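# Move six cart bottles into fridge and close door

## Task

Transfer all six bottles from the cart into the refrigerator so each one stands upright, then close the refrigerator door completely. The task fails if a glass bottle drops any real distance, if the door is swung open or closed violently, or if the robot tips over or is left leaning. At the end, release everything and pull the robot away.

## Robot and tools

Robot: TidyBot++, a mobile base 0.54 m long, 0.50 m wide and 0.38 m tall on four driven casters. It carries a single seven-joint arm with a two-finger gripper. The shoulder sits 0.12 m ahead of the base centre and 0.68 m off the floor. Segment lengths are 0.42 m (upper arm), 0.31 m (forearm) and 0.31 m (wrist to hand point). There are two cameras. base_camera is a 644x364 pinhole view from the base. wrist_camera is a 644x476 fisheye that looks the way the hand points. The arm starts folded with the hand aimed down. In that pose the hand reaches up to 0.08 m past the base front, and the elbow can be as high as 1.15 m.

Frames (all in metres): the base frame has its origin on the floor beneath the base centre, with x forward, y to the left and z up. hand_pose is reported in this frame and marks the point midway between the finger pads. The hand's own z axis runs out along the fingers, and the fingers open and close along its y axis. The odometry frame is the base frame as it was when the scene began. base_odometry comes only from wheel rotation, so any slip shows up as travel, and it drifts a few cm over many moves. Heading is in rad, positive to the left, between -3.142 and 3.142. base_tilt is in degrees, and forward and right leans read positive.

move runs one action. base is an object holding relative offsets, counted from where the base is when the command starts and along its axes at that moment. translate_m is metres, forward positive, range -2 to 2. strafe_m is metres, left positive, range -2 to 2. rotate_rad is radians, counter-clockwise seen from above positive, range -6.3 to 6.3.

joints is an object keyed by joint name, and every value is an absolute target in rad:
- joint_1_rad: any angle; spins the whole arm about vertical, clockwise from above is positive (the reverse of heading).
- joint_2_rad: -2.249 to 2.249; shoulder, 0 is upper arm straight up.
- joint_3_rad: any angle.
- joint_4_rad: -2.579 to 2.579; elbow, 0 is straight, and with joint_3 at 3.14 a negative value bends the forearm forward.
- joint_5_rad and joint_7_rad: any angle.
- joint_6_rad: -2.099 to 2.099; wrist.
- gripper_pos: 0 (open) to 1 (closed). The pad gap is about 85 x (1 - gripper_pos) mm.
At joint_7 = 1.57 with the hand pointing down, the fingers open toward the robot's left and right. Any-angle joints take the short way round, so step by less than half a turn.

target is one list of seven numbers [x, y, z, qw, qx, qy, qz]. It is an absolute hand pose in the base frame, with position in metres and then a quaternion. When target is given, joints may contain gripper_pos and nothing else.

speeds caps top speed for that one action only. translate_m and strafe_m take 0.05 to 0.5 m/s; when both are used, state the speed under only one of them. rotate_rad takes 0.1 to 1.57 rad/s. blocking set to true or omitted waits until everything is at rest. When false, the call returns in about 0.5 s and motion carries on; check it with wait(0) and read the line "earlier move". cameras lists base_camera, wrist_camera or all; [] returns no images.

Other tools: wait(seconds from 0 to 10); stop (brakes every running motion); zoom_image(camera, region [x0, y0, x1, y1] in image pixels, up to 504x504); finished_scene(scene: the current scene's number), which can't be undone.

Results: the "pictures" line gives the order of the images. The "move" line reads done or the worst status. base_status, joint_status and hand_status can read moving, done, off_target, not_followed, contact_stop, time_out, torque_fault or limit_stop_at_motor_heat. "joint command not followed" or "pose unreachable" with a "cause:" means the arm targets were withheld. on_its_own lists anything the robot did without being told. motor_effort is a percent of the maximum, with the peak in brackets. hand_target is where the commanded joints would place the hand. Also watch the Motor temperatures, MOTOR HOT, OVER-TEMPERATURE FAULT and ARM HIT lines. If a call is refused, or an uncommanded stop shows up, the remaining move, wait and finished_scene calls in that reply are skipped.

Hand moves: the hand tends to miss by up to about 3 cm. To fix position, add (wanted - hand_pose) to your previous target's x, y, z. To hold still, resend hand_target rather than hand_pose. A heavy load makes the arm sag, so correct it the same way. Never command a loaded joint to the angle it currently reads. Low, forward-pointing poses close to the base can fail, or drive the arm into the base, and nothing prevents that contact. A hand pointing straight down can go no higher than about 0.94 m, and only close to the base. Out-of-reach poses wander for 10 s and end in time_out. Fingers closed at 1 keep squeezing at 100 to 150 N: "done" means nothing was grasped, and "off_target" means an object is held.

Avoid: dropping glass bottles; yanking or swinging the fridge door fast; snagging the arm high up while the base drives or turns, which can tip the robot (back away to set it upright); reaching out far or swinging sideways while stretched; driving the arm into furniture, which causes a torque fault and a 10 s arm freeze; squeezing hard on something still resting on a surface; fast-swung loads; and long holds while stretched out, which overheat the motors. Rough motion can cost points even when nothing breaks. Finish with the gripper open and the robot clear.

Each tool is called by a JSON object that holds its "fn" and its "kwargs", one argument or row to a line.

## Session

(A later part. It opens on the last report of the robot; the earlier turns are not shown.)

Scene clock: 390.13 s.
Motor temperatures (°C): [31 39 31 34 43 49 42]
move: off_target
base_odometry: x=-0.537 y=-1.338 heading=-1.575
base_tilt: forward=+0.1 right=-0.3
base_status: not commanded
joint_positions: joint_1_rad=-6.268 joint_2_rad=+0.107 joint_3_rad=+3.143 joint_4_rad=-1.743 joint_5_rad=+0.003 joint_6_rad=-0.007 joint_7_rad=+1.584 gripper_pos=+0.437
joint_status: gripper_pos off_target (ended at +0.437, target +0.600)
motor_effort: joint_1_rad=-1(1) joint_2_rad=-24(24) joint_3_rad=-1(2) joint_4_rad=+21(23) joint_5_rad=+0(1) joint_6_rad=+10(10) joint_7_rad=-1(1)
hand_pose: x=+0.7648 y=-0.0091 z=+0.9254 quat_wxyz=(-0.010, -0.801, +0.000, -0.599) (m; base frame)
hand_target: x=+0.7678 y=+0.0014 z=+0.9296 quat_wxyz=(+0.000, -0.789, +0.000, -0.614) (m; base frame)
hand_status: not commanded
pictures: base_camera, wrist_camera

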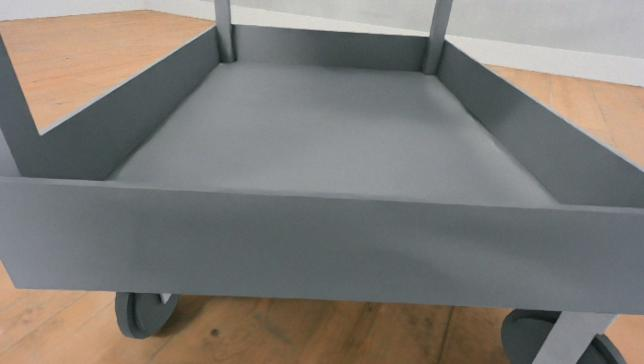

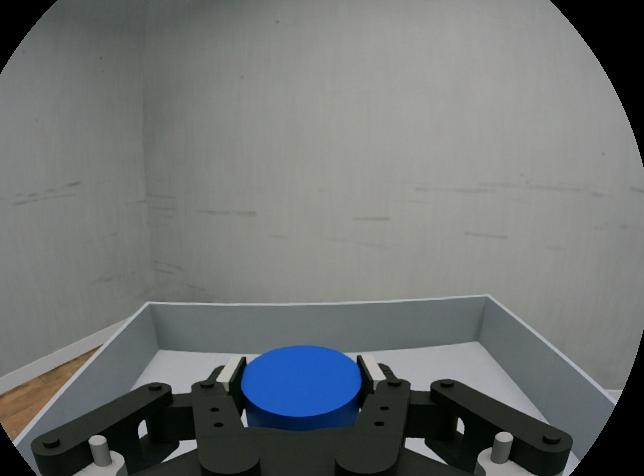

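{"fn": "move", "kwargs": {
  "joints": {"joint_2_rad":0.03,"joint_4_rad":-1.19,"joint_6_rad":-0.50,"gripper_pos":0.75}
}}

{"fn": "move", "kwargs": {
  "base": {"translate_m":-0.30},
  "speeds": {"translate_m":0.3},
  "joints": {"joint_2_rad":-0.1,"joint_4_rad":-1.304,"joint_6_rad":-0.64}
}}

Scene clock: 392.43 s.
Motor temperatures (°C): [31 39 31 34 43 49 42]
move: off_target
base_odometry: x=-0.537 y=-1.338 heading=-1.575
base_tilt: forward=+0.1 right=-0.3
base_status: not commanded
joint_positions: joint_1_rad=-6.268 joint_2_rad=+0.059 joint_3_rad=+3.143 joint_4_rad=-1.246 joint_5_rad=+0.003 joint_6_rad=-0.462 joint_7_rad=+1.584 gripper_pos=+0.437
joint_status: joint_4_rad off_target (ended at -1.246, target -1.190); gripper_pos off_target (ended at +0.437, target +0.750); the others done
motor_effort: joint_1_rad=-1(1) joint_2_rad=-29(35) joint_3_rad=-1(1) joint_4_rad=+27(30) joint_5_rad=+1(1) joint_6_rad=+14(16) joint_7_rad=-1(1)
hand_pose: x=+0.7524 y=-0.0093 z=+1.1240 quat_wxyz=(-0.011, -0.773, +0.001, -0.635) (m; base frame)
hand_target: x=+0.7347 y=+0.0014 z=+1.1641 quat_wxyz=(+0.000, -0.758, +0.000, -0.652) (m; base frame)
hand_status: not commanded
pictures: base_camera, wrist_camera

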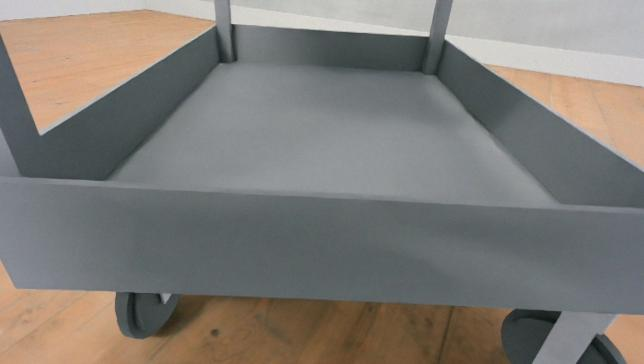

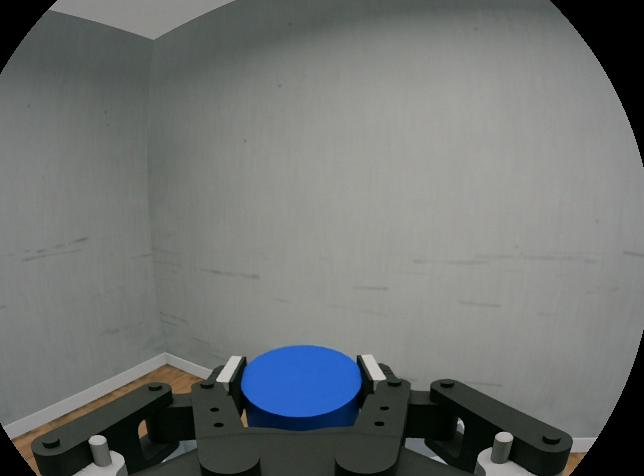

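Scene clock: 394.47 s.
Motor temperatures (°C): [31 39 31 34 43 49 42]
move: done
base_odometry: x=-0.535 y=-1.038 heading=-1.575
base_tilt: forward=+0.0 right=-0.3
base_status: done
joint_positions: joint_1_rad=-6.269 joint_2_rad=-0.077 joint_3_rad=+3.143 joint_4_rad=-1.318 joint_5_rad=+0.003 joint_6_rad=-0.607 joint_7_rad=+1.584 gripper_pos=+0.437
joint_status: all done
motor_effort: joint_1_rad=-1(3) joint_2_rad=-22(34) joint_3_rad=-1(3) joint_4_rad=+26(29) joint_5_rad=+0(1) joint_6_rad=+13(15) joint_7_rad=-1(2)
hand_pose: x=+0.6832 y=-0.0078 z=+1.1179 quat_wxyz=(-0.010, -0.798, +0.000, -0.602) (m; base frame)
hand_target: x=+0.6702 y=+0.0014 z=+1.1292 quat_wxyz=(+0.000, -0.797, +0.000, -0.604) (m; base frame)
hand_status: not commanded
pictures: base_camera, wrist_camera

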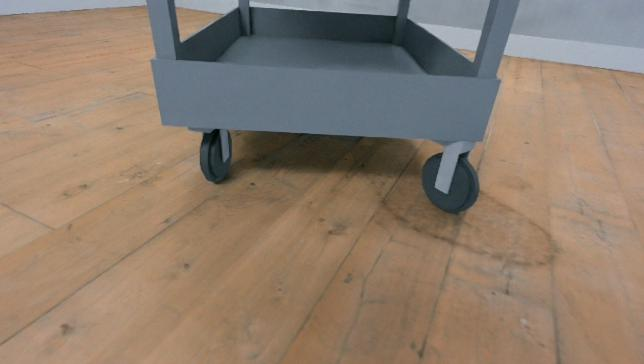

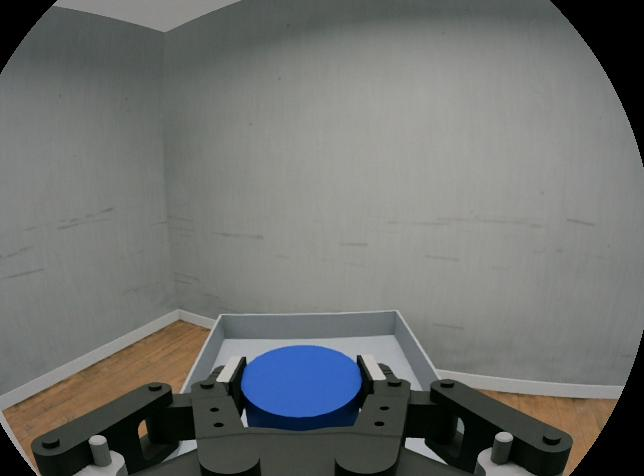

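{"fn": "move", "kwargs": {
  "base": {"translate_m":0.232,"strafe_m":0.581,"rotate_rad":1.091},
  "speeds": {"strafe_m":0.35},
  "joints": {"joint_1_rad":-0.125,"joint_2_rad":0.03,"joint_4_rad":-1.19,"joint_6_rad":-0.50},
  "cameras": []
}}

{"fn": "move", "kwargs": {
  "joints": {"joint_1_rad":-0.085}
}}

Scene clock: 397.80 s.
Motor temperatures (°C): [31 39 31 34 43 49 42]
move: off_target
base_odometry: x=+0.045 y=-1.272 heading=-0.483
base_tilt: forward=+0.1 right=-0.3
base_status: done
joint_positions: joint_1_rad=-6.407 joint_2_rad=+0.059 joint_3_rad=+3.137 joint_4_rad=-1.244 joint_5_rad=+0.003 joint_6_rad=-0.572 joint_7_rad=+1.584 gripper_pos=+0.437
joint_status: joint_4_rad off_target (ended at -1.244, target -1.190); the others done
motor_effort: joint_1_rad=-1(6) joint_2_rad=-29(34) joint_3_rad=-1(7) joint_4_rad=+27(29) joint_5_rad=+0(2) joint_6_rad=+13(15) joint_7_rad=-1(2)
hand_pose: x=+0.7385 y=+0.0810 z=+1.0918 quat_wxyz=(+0.033, -0.804, -0.057, -0.591) (m; base frame)
hand_target: x=+0.7297 y=+0.0781 z=+1.1641 quat_wxyz=(+0.041, -0.756, -0.047, -0.651) (m; base frame)
hand_status: not commanded
pictures: none
No camera images: "cameras" was empty.

Scene clock: 398.53 s.
Motor temperatures (°C): [31 39 31 34 43 49 42]
move: done
base_odometry: x=+0.045 y=-1.272 heading=-0.483
base_tilt: forward=+0.1 right=-0.4
base_status: not commanded
joint_positions: joint_1_rad=-6.384 joint_2_rad=+0.059 joint_3_rad=+3.140 joint_4_rad=-1.244 joint_5_rad=+0.003 joint_6_rad=-0.572 joint_7_rad=+1.584 gripper_pos=+0.437
joint_status: all done
motor_effort: joint_1_rad=+0(2) joint_2_rad=-28(29) joint_3_rad=+0(2) joint_4_rad=+28(28) joint_5_rad=+0(1) joint_6_rad=+13(14) joint_7_rad=-1(1)
hand_pose: x=+0.7405 y=+0.0646 z=+1.0918 quat_wxyz=(+0.025, -0.805, -0.047, -0.591) (m; base frame)
hand_target: x=+0.7323 y=+0.0536 z=+1.1641 quat_wxyz=(+0.028, -0.757, -0.032, -0.652) (m; base frame)
hand_status: not commanded
pictures: base_camera, wrist_camera

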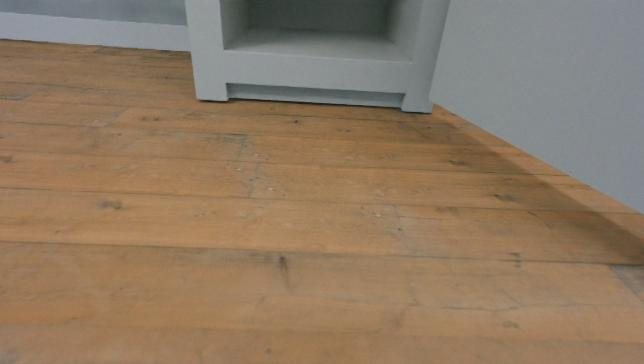

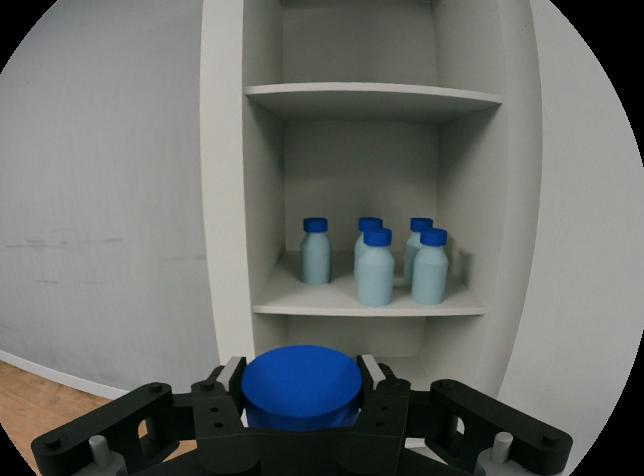

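{"fn": "move", "kwargs": {
  "base": {"translate_m":0.27,"strafe_m":0.025},
  "speeds": {"translate_m":0.3}
}}

{"fn": "zoom_image", "kwargs": {
  "camera": "wrist_camera",
  "region": [100, 120, 540, 476]
}}

Scene clock: 403.33 s.
Motor temperatures (°C): [31 39 31 34 43 49 42]
move: done
base_odometry: x=+0.296 y=-1.375 heading=-0.482
base_tilt: forward=+0.1 right=-0.3
base_status: done
joint_positions: joint_1_rad=-6.384 joint_2_rad=+0.055 joint_3_rad=+3.140 joint_4_rad=-1.244 joint_5_rad=+0.003 joint_6_rad=-0.572 joint_7_rad=+1.584 gripper_pos=+0.437
joint_status: not commanded
motor_effort: joint_1_rad=+0(2) joint_2_rad=-29(33) joint_3_rad=-1(2) joint_4_rad=+27(28) joint_5_rad=+1(1) joint_6_rad=+14(15) joint_7_rad=-1(2)
hand_pose: x=+0.7389 y=+0.0644 z=+1.0944 quat_wxyz=(+0.025, -0.804, -0.047, -0.593) (m; base frame)
hand_target: x=+0.7323 y=+0.0536 z=+1.1641 quat_wxyz=(+0.028, -0.757, -0.032, -0.652) (m; base frame)
hand_status: not commanded
pictures: base_camera, wrist_camera

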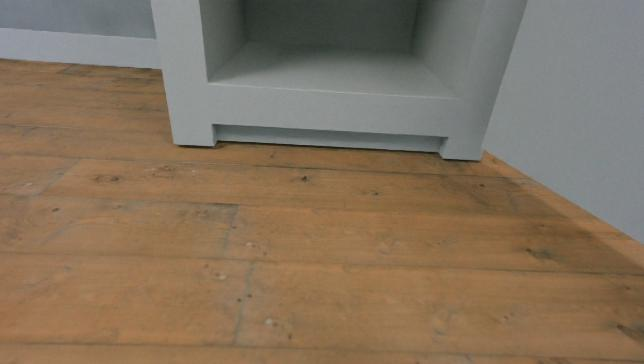

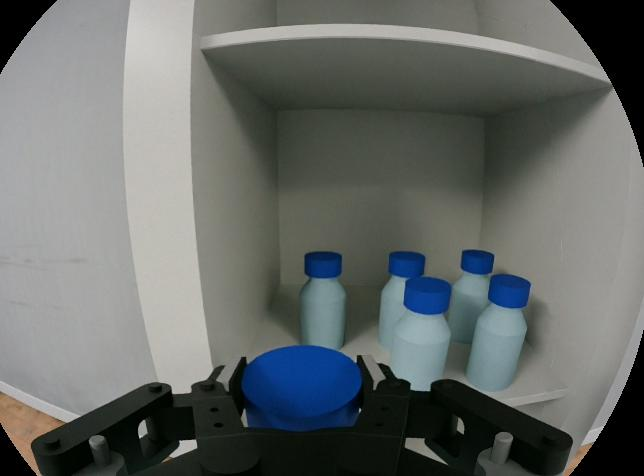

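Scaled by 1.145.

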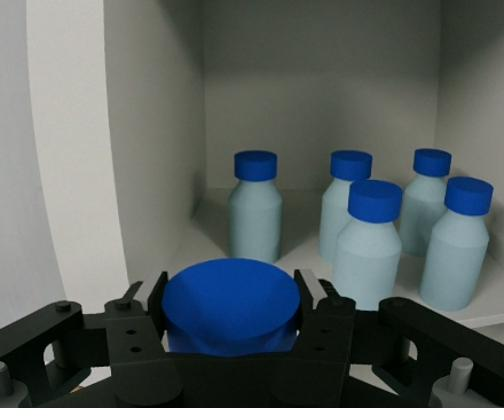

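{"fn": "move", "kwargs": {
  "base": {"translate_m":0.17,"strafe_m":0.01},
  "speeds": {"translate_m":0.2}
}}

{"fn": "zoom_image", "kwargs": {
  "camera": "wrist_camera",
  "region": [100, 120, 540, 476]
}}

Scene clock: 406.00 s.
Motor temperatures (°C): [31 39 31 34 43 49 42]
move: done
base_odometry: x=+0.451 y=-1.445 heading=-0.481
base_tilt: forward=+0.1 right=-0.3
base_status: done
joint_positions: joint_1_rad=-6.384 joint_2_rad=+0.053 joint_3_rad=+3.140 joint_4_rad=-1.243 joint_5_rad=+0.003 joint_6_rad=-0.572 joint_7_rad=+1.584 gripper_pos=+0.437
joint_status: not commanded
motor_effort: joint_1_rad=-1(2) joint_2_rad=-29(32) joint_3_rad=-1(2) joint_4_rad=+27(28) joint_5_rad=+0(1) joint_6_rad=+13(14) joint_7_rad=-1(2)
hand_pose: x=+0.7382 y=+0.0643 z=+1.0956 quat_wxyz=(+0.025, -0.803, -0.047, -0.594) (m; base frame)
hand_target: x=+0.7323 y=+0.0536 z=+1.1641 quat_wxyz=(+0.028, -0.757, -0.032, -0.652) (m; base frame)
hand_status: not commanded
pictures: base_camera, wrist_camera

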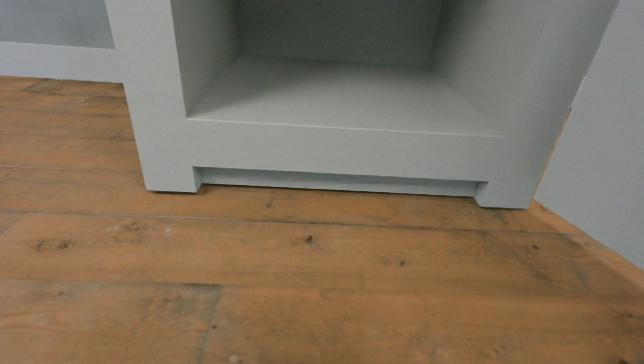

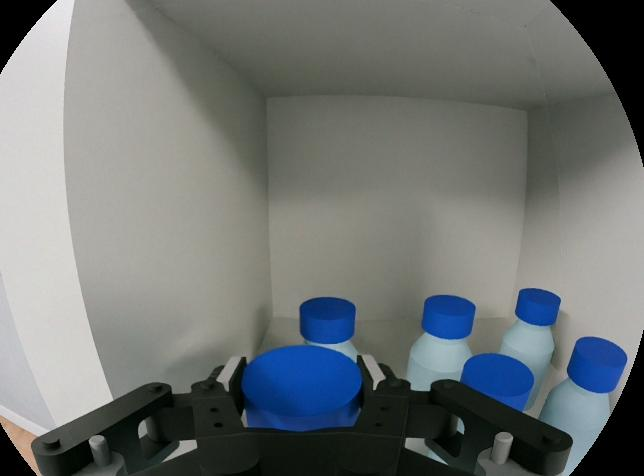

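Scaled by 1.145.

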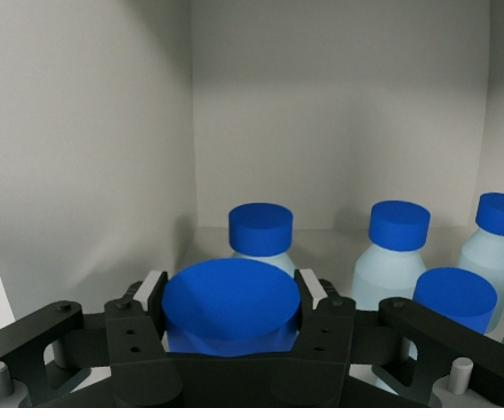

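{"fn": "move", "kwargs": {
  "base": {"translate_m":0.047},
  "speeds": {"translate_m":0.1},
  "joints": {"joint_2_rad":0.015,"joint_4_rad":-1.36,"joint_6_rad":-0.41}
}}

{"fn": "zoom_image", "kwargs": {
  "camera": "wrist_camera",
  "region": [100, 120, 600, 476]
}}

Scene clock: 407.80 s.
Motor temperatures (°C): [31 39 31 34 43 49 42]
move: done
base_odometry: x=+0.493 y=-1.467 heading=-0.481
base_tilt: forward=+0.1 right=-0.3
base_status: done
joint_positions: joint_1_rad=-6.383 joint_2_rad=+0.044 joint_3_rad=+3.140 joint_4_rad=-1.361 joint_5_rad=+0.003 joint_6_rad=-0.497 joint_7_rad=+1.584 gripper_pos=+0.437
joint_status: all done
motor_effort: joint_1_rad=+0(2) joint_2_rad=-26(34) joint_3_rad=-1(2) joint_4_rad=+26(29) joint_5_rad=+0(1) joint_6_rad=+12(14) joint_7_rad=-1(1)
hand_pose: x=+0.7385 y=+0.0643 z=+1.0530 quat_wxyz=(+0.025, -0.813, -0.047, -0.580) (m; base frame)
hand_target: x=+0.7355 y=+0.0539 z=+1.0975 quat_wxyz=(+0.027, -0.778, -0.033, -0.627) (m; base frame)
hand_status: not commanded
pictures: base_camera, wrist_camera

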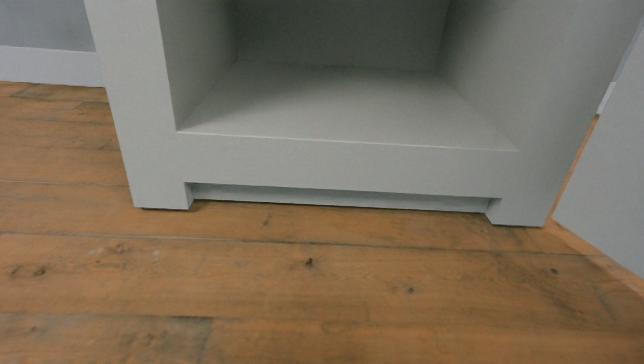

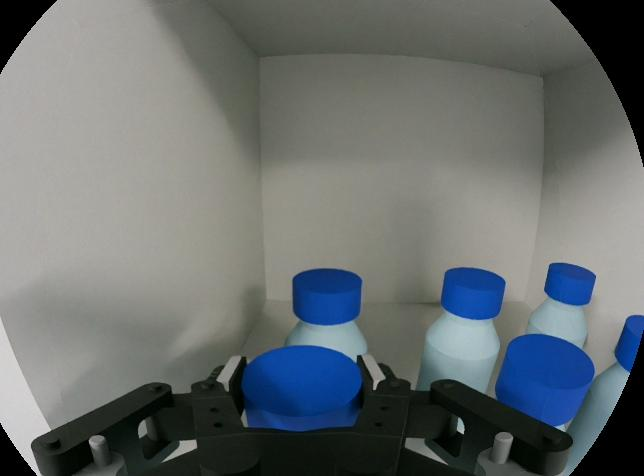

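Scaled by 1.008.

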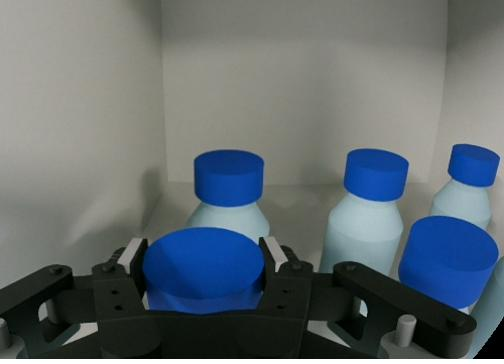

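{"fn": "move", "kwargs": {
  "joints": {"joint_2_rad":0.01,"joint_4_rad":-1.40,"joint_6_rad":-0.385}
}}

{"fn": "move", "kwargs": {
  "joints": {"joint_2_rad":0.01,"joint_4_rad":-1.42,"joint_6_rad":-0.37},
  "cameras": []
}}

{"fn": "move", "kwargs": {
  "joints": {"joint_2_rad":0.01,"joint_4_rad":-1.44,"joint_6_rad":-0.355}
}}

Scene clock: 408.80 s.
Motor temperatures (°C): [31 39 31 34 43 49 42]
move: done
base_odometry: x=+0.493 y=-1.467 heading=-0.481
base_tilt: forward=+0.1 right=-0.3
base_status: not commanded
joint_positions: joint_1_rad=-6.383 joint_2_rad=+0.032 joint_3_rad=+3.140 joint_4_rad=-1.391 joint_5_rad=+0.003 joint_6_rad=-0.463 joint_7_rad=+1.584 gripper_pos=+0.437
joint_status: all done
motor_effort: joint_1_rad=+0(1) joint_2_rad=-25(27) joint_3_rad=+0(1) joint_4_rad=+24(27) joint_5_rad=+0(1) joint_6_rad=+12(13) joint_7_rad=-1(1)
hand_pose: x=+0.7360 y=+0.0640 z=+1.0523 quat_wxyz=(+0.025, -0.808, -0.047, -0.587) (m; base frame)
hand_target: x=+0.7347 y=+0.0538 z=+1.0837 quat_wxyz=(+0.026, -0.781, -0.033, -0.623) (m; base frame)
hand_status: not commanded
pictures: base_camera, wrist_camera

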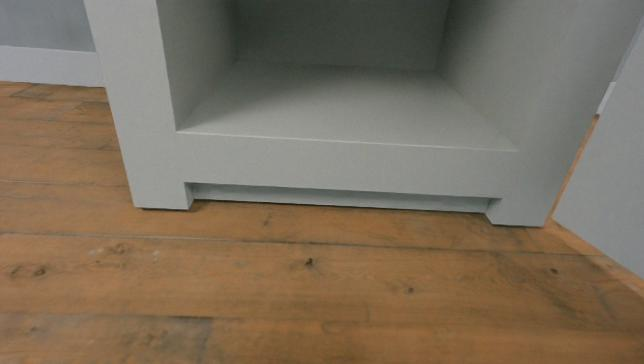

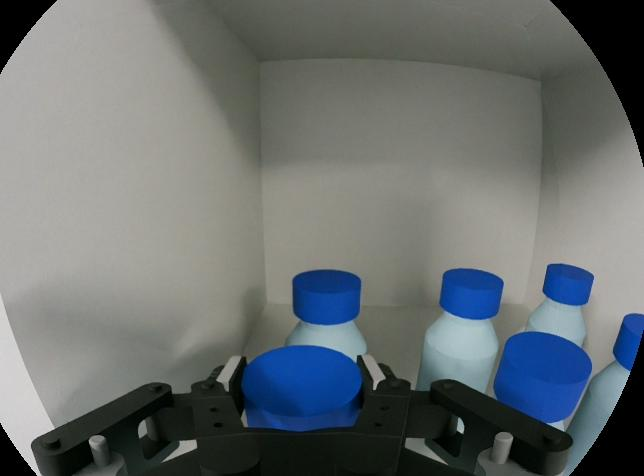

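Scene clock: 409.37 s.
Motor temperatures (°C): [31 39 31 34 43 49 42]
move: done
base_odometry: x=+0.493 y=-1.467 heading=-0.481
base_tilt: forward=+0.1 right=-0.3
base_status: not commanded
joint_positions: joint_1_rad=-6.383 joint_2_rad=+0.027 joint_3_rad=+3.140 joint_4_rad=-1.405 joint_5_rad=+0.003 joint_6_rad=-0.444 joint_7_rad=+1.584 gripper_pos=+0.437
joint_status: all done
motor_effort: joint_1_rad=+0(1) joint_2_rad=-24(25) joint_3_rad=-1(1) joint_4_rad=+24(25) joint_5_rad=+1(1) joint_6_rad=+11(12) joint_7_rad=-1(1)
hand_pose: x=+0.7354 y=+0.0640 z=+1.0521 quat_wxyz=(+0.025, -0.805, -0.047, -0.591) (m; base frame)
hand_target: x=+0.7353 y=+0.0539 z=+1.0760 quat_wxyz=(+0.026, -0.783, -0.033, -0.621) (m; base frame)
hand_status: not commanded
pictures: none
No camera images: "cameras" was empty.

Scene clock: 409.93 s.
Motor temperatures (°C): [31 39 31 34 43 49 42]
move: done
base_odometry: x=+0.493 y=-1.467 heading=-0.481
base_tilt: forward=+0.1 right=-0.3
base_status: not commanded
joint_positions: joint_1_rad=-6.383 joint_2_rad=+0.022 joint_3_rad=+3.140 joint_4_rad=-1.420 joint_5_rad=+0.003 joint_6_rad=-0.424 joint_7_rad=+1.584 gripper_pos=+0.437
joint_status: all done
motor_effort: joint_1_rad=+0(0) joint_2_rad=-23(24) joint_3_rad=+0(1) joint_4_rad=+23(24) joint_5_rad=+1(1) joint_6_rad=+10(11) joint_7_rad=-1(1)
hand_pose: x=+0.7346 y=+0.0639 z=+1.0519 quat_wxyz=(+0.025, -0.802, -0.047, -0.595) (m; base frame)
hand_target: x=+0.7357 y=+0.0539 z=+1.0682 quat_wxyz=(+0.026, -0.784, -0.033, -0.619) (m; base frame)
hand_status: not commanded
pictures: base_camera, wrist_camera

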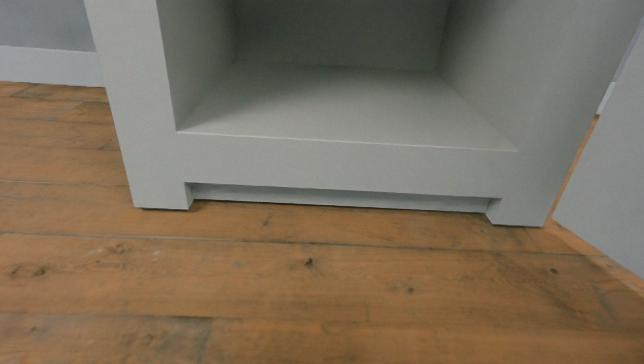

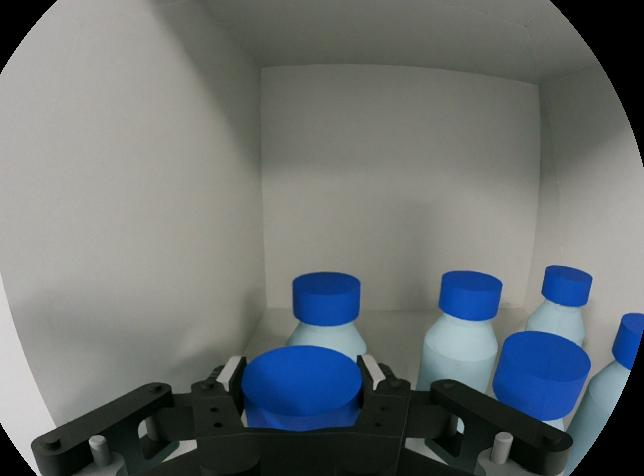

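{"fn": "move", "kwargs": {
  "joints": {"gripper_pos":0.30}
}}

{"fn": "zoom_image", "kwargs": {
  "camera": "wrist_camera",
  "region": [100, 120, 600, 476]
}}

Scene clock: 410.87 s.
Motor temperatures (°C): [31 39 31 34 43 49 42]
move: done
base_odometry: x=+0.493 y=-1.467 heading=-0.481
base_tilt: forward=+0.1 right=-0.3
base_status: not commanded
joint_positions: joint_1_rad=-6.383 joint_2_rad=+0.021 joint_3_rad=+3.140 joint_4_rad=-1.421 joint_5_rad=+0.003 joint_6_rad=-0.420 joint_7_rad=+1.584 gripper_pos=+0.300
joint_status: all done
motor_effort: joint_1_rad=+0(1) joint_2_rad=-22(24) joint_3_rad=-1(2) joint_4_rad=+22(24) joint_5_rad=+0(1) joint_6_rad=+10(11) joint_7_rad=-1(1)
hand_pose: x=+0.7346 y=+0.0638 z=+1.0535 quat_wxyz=(+0.025, -0.801, -0.047, -0.597) (m; base frame)
hand_target: x=+0.7357 y=+0.0539 z=+1.0682 quat_wxyz=(+0.026, -0.784, -0.033, -0.619) (m; base frame)
hand_status: not commanded
pictures: base_camera, wrist_camera

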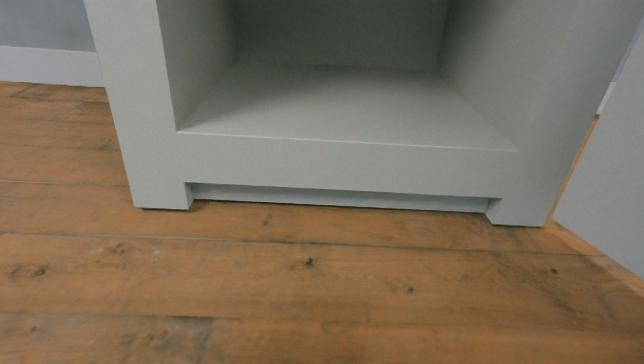

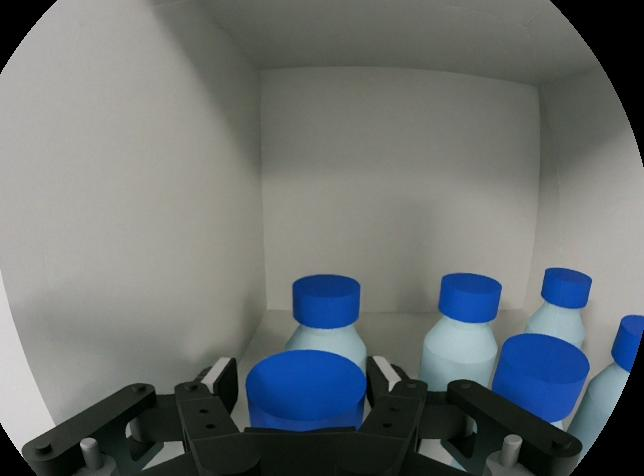

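Scaled by 1.008.

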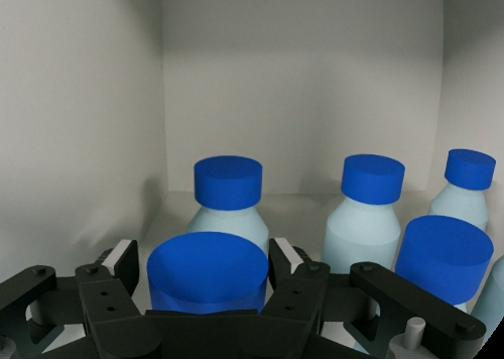

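{"fn": "move", "kwargs": {
  "base": {"translate_m":-0.15,"strafe_m":-0.012},
  "speeds": {"translate_m":0.12}
}}

{"fn": "move", "kwargs": {
  "base": {"translate_m":-0.4},
  "speeds": {"translate_m":0.4},
  "joints": {"joint_1_rad":0.0,"joint_2_rad":-0.25,"joint_4_rad":-1.558,"joint_6_rad":-0.52,"gripper_pos":0.9}
}}

{"fn": "zoom_image", "kwargs": {
  "camera": "wrist_camera",
  "region": [160, 200, 460, 400]
}}

Scene clock: 413.13 s.
Motor temperatures (°C): [31 39 31 34 43 49 42]
move: done
base_odometry: x=+0.354 y=-1.408 heading=-0.481
base_tilt: forward=+0.1 right=-0.3
base_status: done
joint_positions: joint_1_rad=-6.383 joint_2_rad=+0.009 joint_3_rad=+3.140 joint_4_rad=-1.421 joint_5_rad=+0.003 joint_6_rad=-0.419 joint_7_rad=+1.584 gripper_pos=+0.300
joint_status: not commanded
motor_effort: joint_1_rad=+0(2) joint_2_rad=-22(27) joint_3_rad=+0(2) joint_4_rad=+22(23) joint_5_rad=+0(1) joint_6_rad=+10(10) joint_7_rad=-1(2)
hand_pose: x=+0.7300 y=+0.0633 z=+1.0613 quat_wxyz=(+0.026, -0.797, -0.046, -0.602) (m; base frame)
hand_target: x=+0.7357 y=+0.0539 z=+1.0682 quat_wxyz=(+0.026, -0.784, -0.033, -0.619) (m; base frame)
hand_status: not commanded
pictures: base_camera, wrist_camera

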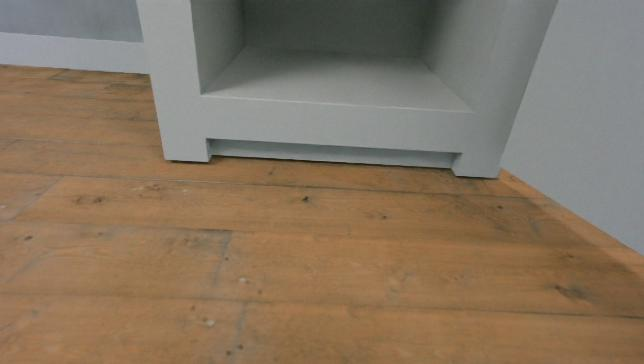

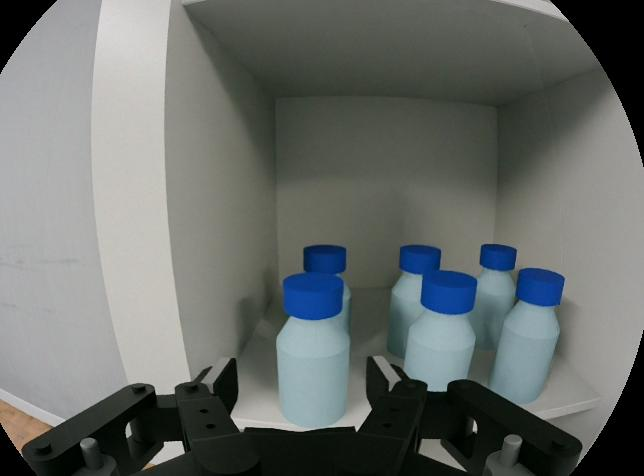

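Scene clock: 415.23 s.
Motor temperatures (°C): [31 39 31 34 43 49 42]
move: done
base_odometry: x=-0.001 y=-1.223 heading=-0.481
base_tilt: forward=+0.1 right=-0.3
base_status: done
joint_positions: joint_1_rad=-6.307 joint_2_rad=-0.257 joint_3_rad=+3.140 joint_4_rad=-1.533 joint_5_rad=+0.003 joint_6_rad=-0.456 joint_7_rad=+1.584 gripper_pos=+0.900
joint_status: all done
motor_effort: joint_1_rad=+0(2) joint_2_rad=-12(28) joint_3_rad=-1(2) joint_4_rad=+22(24) joint_5_rad=+1(1) joint_6_rad=+10(11) joint_7_rad=-1(2)
hand_pose: x=+0.6198 y=+0.0141 z=+1.1301 quat_wxyz=(+0.003, -0.762, -0.015, -0.648) (m; base frame)
hand_target: x=+0.6195 y=+0.0014 z=+1.0920 quat_wxyz=(+0.000, -0.792, +0.000, -0.611) (m; base frame)
hand_status: not commanded
pictures: base_camera, wrist_camera

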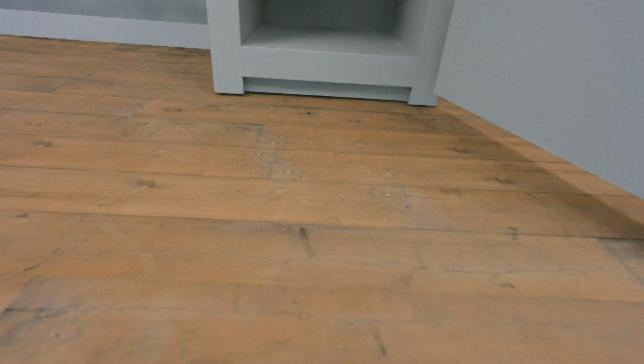

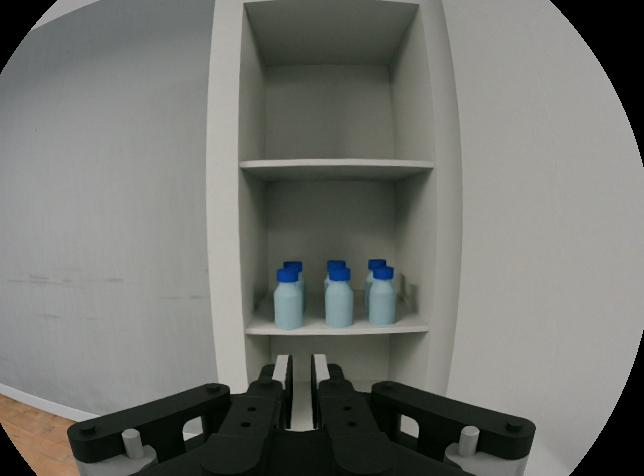

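Scaled by 1.680.

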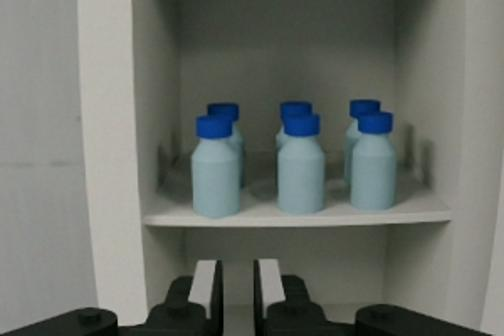

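{"fn": "move", "kwargs": {
  "base": {"translate_m":-0.723,"strafe_m":-0.126},
  "joints": {"joint_1_rad":0.0,"joint_2_rad":-0.623,"joint_4_rad":-2.1,"joint_6_rad":-0.31}
}}

{"fn": "move", "kwargs": {
  "base": {"translate_m":-0.459,"strafe_m":-0.634}
}}

Scene clock: 422.37 s.
Motor temperatures (°C): [31 39 31 34 43 49 42]
move: done
base_odometry: x=-0.700 y=-1.001 heading=-0.481
base_tilt: forward=+0.0 right=-0.3
base_status: done
joint_positions: joint_1_rad=-6.307 joint_2_rad=-0.613 joint_3_rad=+3.140 joint_4_rad=-2.076 joint_5_rad=+0.003 joint_6_rad=-0.378 joint_7_rad=+1.584 gripper_pos=+0.900
joint_status: all done
motor_effort: joint_1_rad=+0(1) joint_2_rad=+0(16) joint_3_rad=+0(3) joint_4_rad=+22(24) joint_5_rad=+0(1) joint_6_rad=+10(11) joint_7_rad=-2(2)
hand_pose: x=+0.4893 y=+0.0106 z=+0.9767 quat_wxyz=(+0.002, -0.796, -0.016, -0.605) (m; base frame)
hand_target: x=+0.4905 y=+0.0013 z=+0.9862 quat_wxyz=(+0.000, -0.779, +0.000, -0.627) (m; base frame)
hand_status: not commanded
pictures: base_camera, wrist_camera

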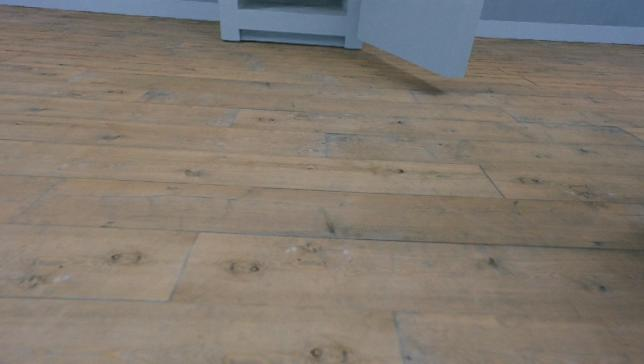

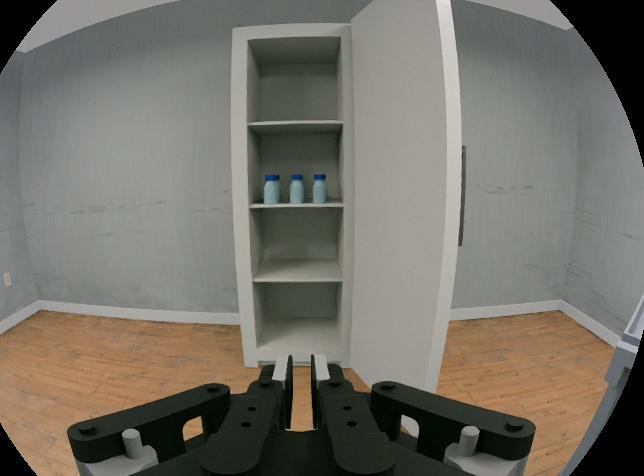

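Scene clock: 425.13 s.
Motor temperatures (°C): [31 39 31 34 43 49 42]
move: done
base_odometry: x=-1.401 y=-1.350 heading=-0.482
base_tilt: forward=+0.1 right=-0.3
base_status: done
joint_positions: joint_1_rad=-6.307 joint_2_rad=-0.614 joint_3_rad=+3.140 joint_4_rad=-2.076 joint_5_rad=+0.003 joint_6_rad=-0.377 joint_7_rad=+1.584 gripper_pos=+0.900
joint_status: not commanded
motor_effort: joint_1_rad=-1(1) joint_2_rad=+0(3) joint_3_rad=+0(2) joint_4_rad=+22(23) joint_5_rad=+0(1) joint_6_rad=+9(10) joint_7_rad=-1(2)
hand_pose: x=+0.4890 y=+0.0104 z=+0.9773 quat_wxyz=(+0.002, -0.795, -0.016, -0.606) (m; base frame)
hand_target: x=+0.4905 y=+0.0013 z=+0.9862 quat_wxyz=(+0.000, -0.779, +0.000, -0.627) (m; base frame)
hand_status: not commanded
pictures: base_camera, wrist_camera

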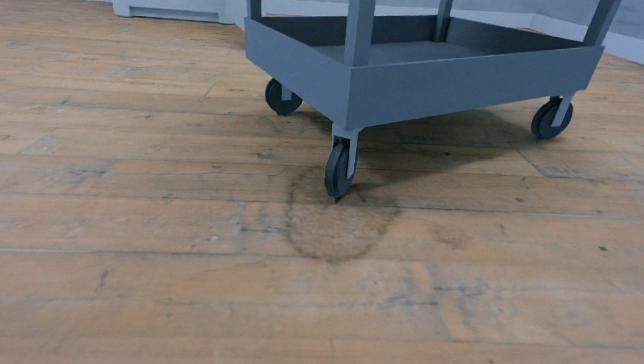

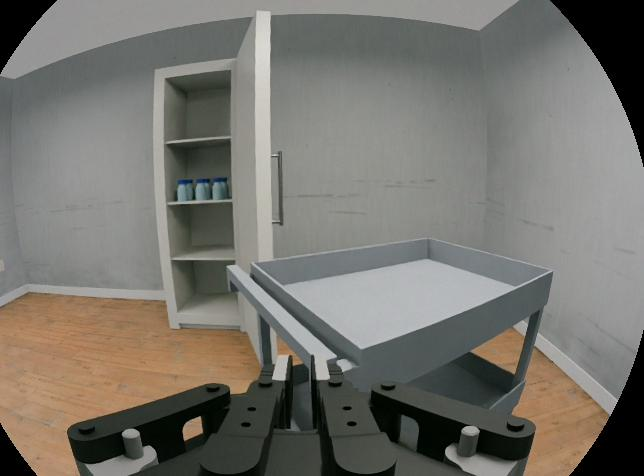

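{"fn": "move", "kwargs": {
  "base": {"translate_m":0.53,"strafe_m":-1.02}
}}

{"fn": "move", "kwargs": {
  "base": {"translate_m":0.932,"strafe_m":-0.100},
  "speeds": {"translate_m":0.35}
}}

Scene clock: 430.13 s.
Motor temperatures (°C): [31 39 31 34 43 49 42]
move: done
base_odometry: x=-1.404 y=-2.500 heading=-0.482
base_tilt: forward=+0.1 right=-0.3
base_status: done
joint_positions: joint_1_rad=-6.307 joint_2_rad=-0.615 joint_3_rad=+3.140 joint_4_rad=-2.077 joint_5_rad=+0.003 joint_6_rad=-0.376 joint_7_rad=+1.584 gripper_pos=+0.900
joint_status: not commanded
motor_effort: joint_1_rad=-1(1) joint_2_rad=-1(2) joint_3_rad=+0(2) joint_4_rad=+22(23) joint_5_rad=+0(1) joint_6_rad=+9(10) joint_7_rad=-1(2)
hand_pose: x=+0.4889 y=+0.0103 z=+0.9774 quat_wxyz=(+0.002, -0.795, -0.016, -0.606) (m; base frame)
hand_target: x=+0.4905 y=+0.0013 z=+0.9862 quat_wxyz=(+0.000, -0.779, +0.000, -0.627) (m; base frame)
hand_status: not commanded
pictures: base_camera, wrist_camera

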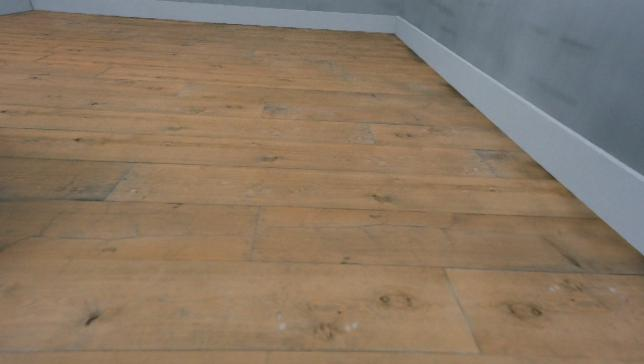

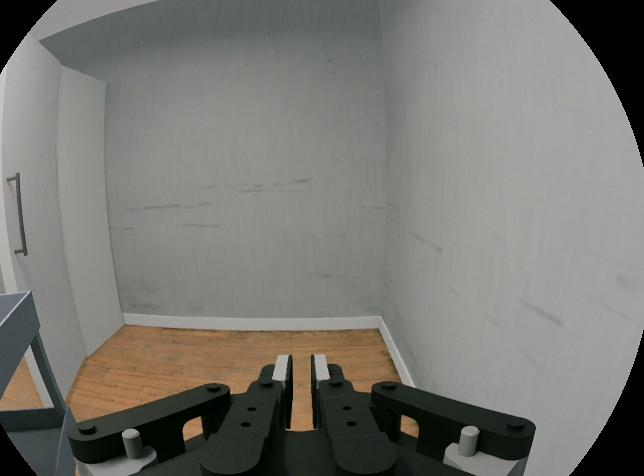

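Scene clock: 433.77 s.
Motor temperatures (°C): [31 39 31 34 43 49 42]
move: done
base_odometry: x=-0.624 y=-3.021 heading=-0.482
base_tilt: forward=+0.0 right=-0.3
base_status: done
joint_positions: joint_1_rad=-6.307 joint_2_rad=-0.618 joint_3_rad=+3.140 joint_4_rad=-2.077 joint_5_rad=+0.003 joint_6_rad=-0.375 joint_7_rad=+1.584 gripper_pos=+0.900
joint_status: not commanded
motor_effort: joint_1_rad=-1(1) joint_2_rad=+0(4) joint_3_rad=+0(1) joint_4_rad=+22(23) joint_5_rad=+0(1) joint_6_rad=+10(10) joint_7_rad=-1(2)
hand_pose: x=+0.4879 y=+0.0103 z=+0.9788 quat_wxyz=(+0.002, -0.794, -0.016, -0.608) (m; base frame)
hand_target: x=+0.4905 y=+0.0013 z=+0.9862 quat_wxyz=(+0.000, -0.779, +0.000, -0.627) (m; base frame)
hand_status: not commanded
pictures: base_camera, wrist_camera

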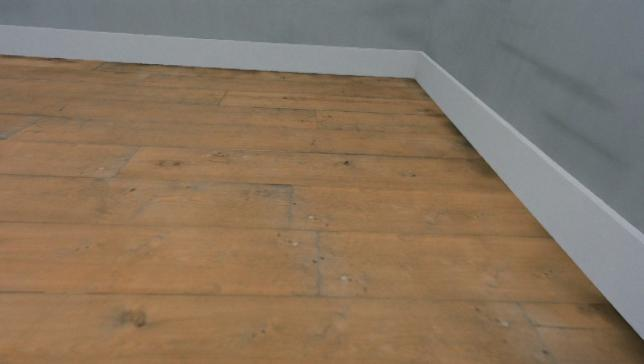

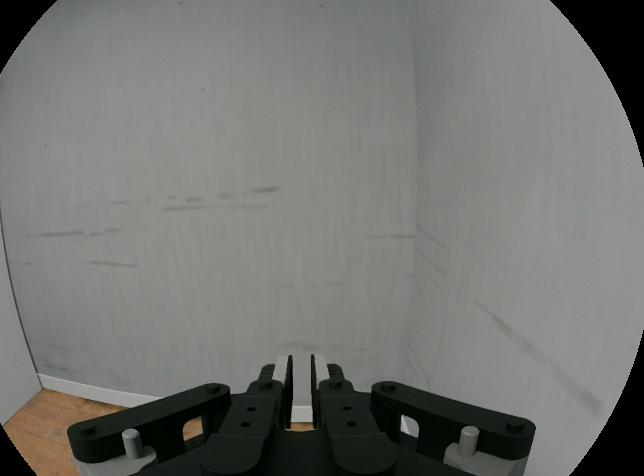

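{"fn": "move", "kwargs": {
  "base": {"translate_m":0.678,"strafe_m":0.740,"rotate_rad":2.13},
  "speeds": {"rotate_rad":0.8,"translate_m":0.4},
  "joints": {"gripper_pos":0.4}
}}

Scene clock: 437.70 s.
Motor temperatures (°C): [31 39 31 34 43 49 42]
move: done
base_odometry: x=+0.320 y=-2.680 heading=+1.649
base_tilt: forward=+0.1 right=-0.3
base_status: done
joint_positions: joint_1_rad=-6.304 joint_2_rad=-0.619 joint_3_rad=+3.142 joint_4_rad=-2.077 joint_5_rad=+0.003 joint_6_rad=-0.375 joint_7_rad=+1.584 gripper_pos=+0.400
joint_status: all done
motor_effort: joint_1_rad=-1(1) joint_2_rad=+0(2) joint_3_rad=+0(2) joint_4_rad=+23(23) joint_5_rad=+0(1) joint_6_rad=+9(10) joint_7_rad=-1(2)
hand_pose: x=+0.4879 y=+0.0082 z=+0.9789 quat_wxyz=(+0.001, -0.794, -0.014, -0.608) (m; base frame)
hand_target: x=+0.4905 y=+0.0013 z=+0.9862 quat_wxyz=(+0.000, -0.779, +0.000, -0.627) (m; base frame)
hand_status: not commanded
pictures: base_camera, wrist_camera

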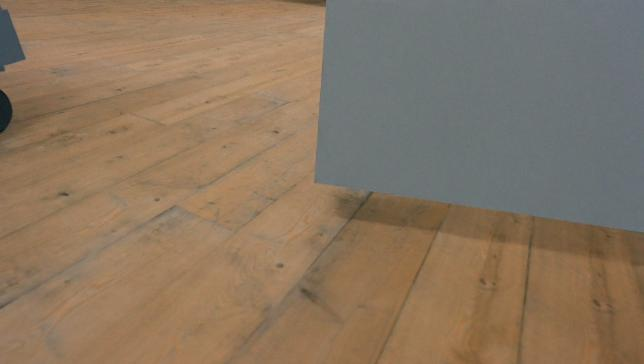

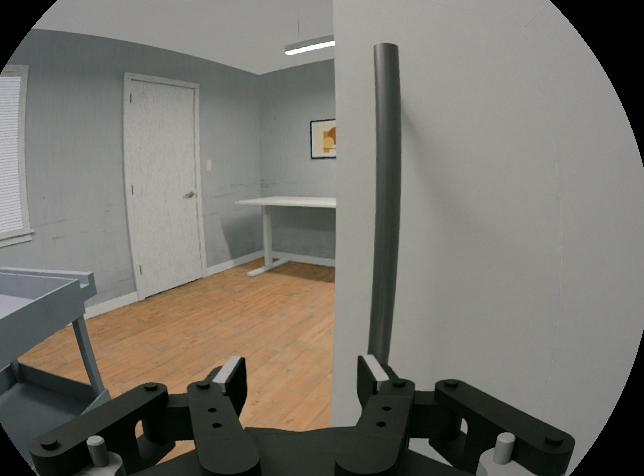

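{"fn": "move", "kwargs": {
  "base": {"translate_m":0.08,"strafe_m":-0.08},
  "speeds": {"translate_m":0.2}
}}

Scene clock: 439.23 s.
Motor temperatures (°C): [31 39 31 34 43 49 42]
move: done
base_odometry: x=+0.394 y=-2.594 heading=+1.649
base_tilt: forward=+0.0 right=-0.3
base_status: done
joint_positions: joint_1_rad=-6.304 joint_2_rad=-0.619 joint_3_rad=+3.142 joint_4_rad=-2.077 joint_5_rad=+0.003 joint_6_rad=-0.375 joint_7_rad=+1.584 gripper_pos=+0.400
joint_status: not commanded
motor_effort: joint_1_rad=+0(1) joint_2_rad=+0(3) joint_3_rad=+0(2) joint_4_rad=+22(23) joint_5_rad=+1(1) joint_6_rad=+10(10) joint_7_rad=-1(2)
hand_pose: x=+0.4876 y=+0.0083 z=+0.9791 quat_wxyz=(+0.001, -0.793, -0.014, -0.609) (m; base frame)
hand_target: x=+0.4905 y=+0.0013 z=+0.9862 quat_wxyz=(+0.000, -0.779, +0.000, -0.627) (m; base frame)
hand_status: not commanded
pictures: base_camera, wrist_camera

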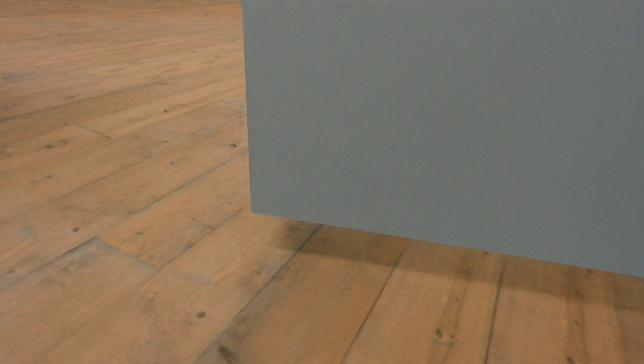

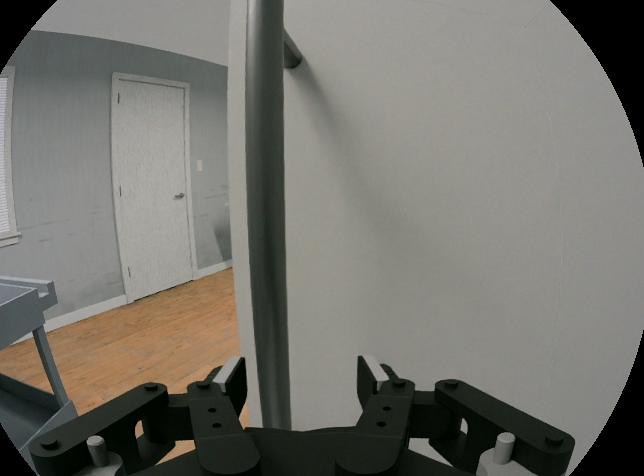

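{"fn": "move", "kwargs": {
  "base": {"translate_m":0.05,"strafe_m":0.104,"rotate_rad":-0.17},
  "speeds": {"strafe_m":0.15,"rotate_rad":0.25}
}}

Scene clock: 441.50 s.
Motor temperatures (°C): [31 39 31 34 43 49 42]
move: done
base_odometry: x=+0.286 y=-2.552 heading=+1.477
base_tilt: forward=+0.1 right=-0.3
base_status: done
joint_positions: joint_1_rad=-6.297 joint_2_rad=-0.626 joint_3_rad=+3.139 joint_4_rad=-2.080 joint_5_rad=+0.003 joint_6_rad=-0.371 joint_7_rad=+1.584 gripper_pos=+0.400
joint_status: not commanded
motor_effort: joint_1_rad=+0(3) joint_2_rad=+0(6) joint_3_rad=+0(4) joint_4_rad=+22(25) joint_5_rad=+0(2) joint_6_rad=+9(13) joint_7_rad=-1(2)
hand_pose: x=+0.4859 y=+0.0075 z=+0.9811 quat_wxyz=(-0.001, -0.791, -0.013, -0.612) (m; base frame)
hand_target: x=+0.4905 y=+0.0013 z=+0.9862 quat_wxyz=(+0.000, -0.779, +0.000, -0.627) (m; base frame)
hand_status: not commanded
pictures: base_camera, wrist_camera

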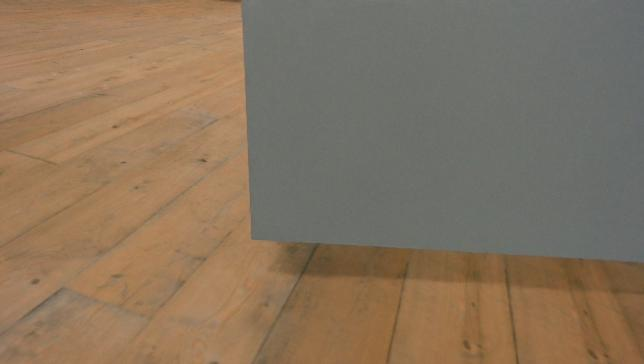

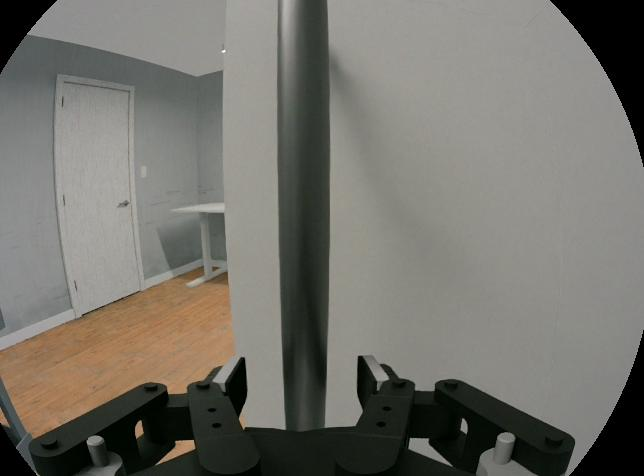

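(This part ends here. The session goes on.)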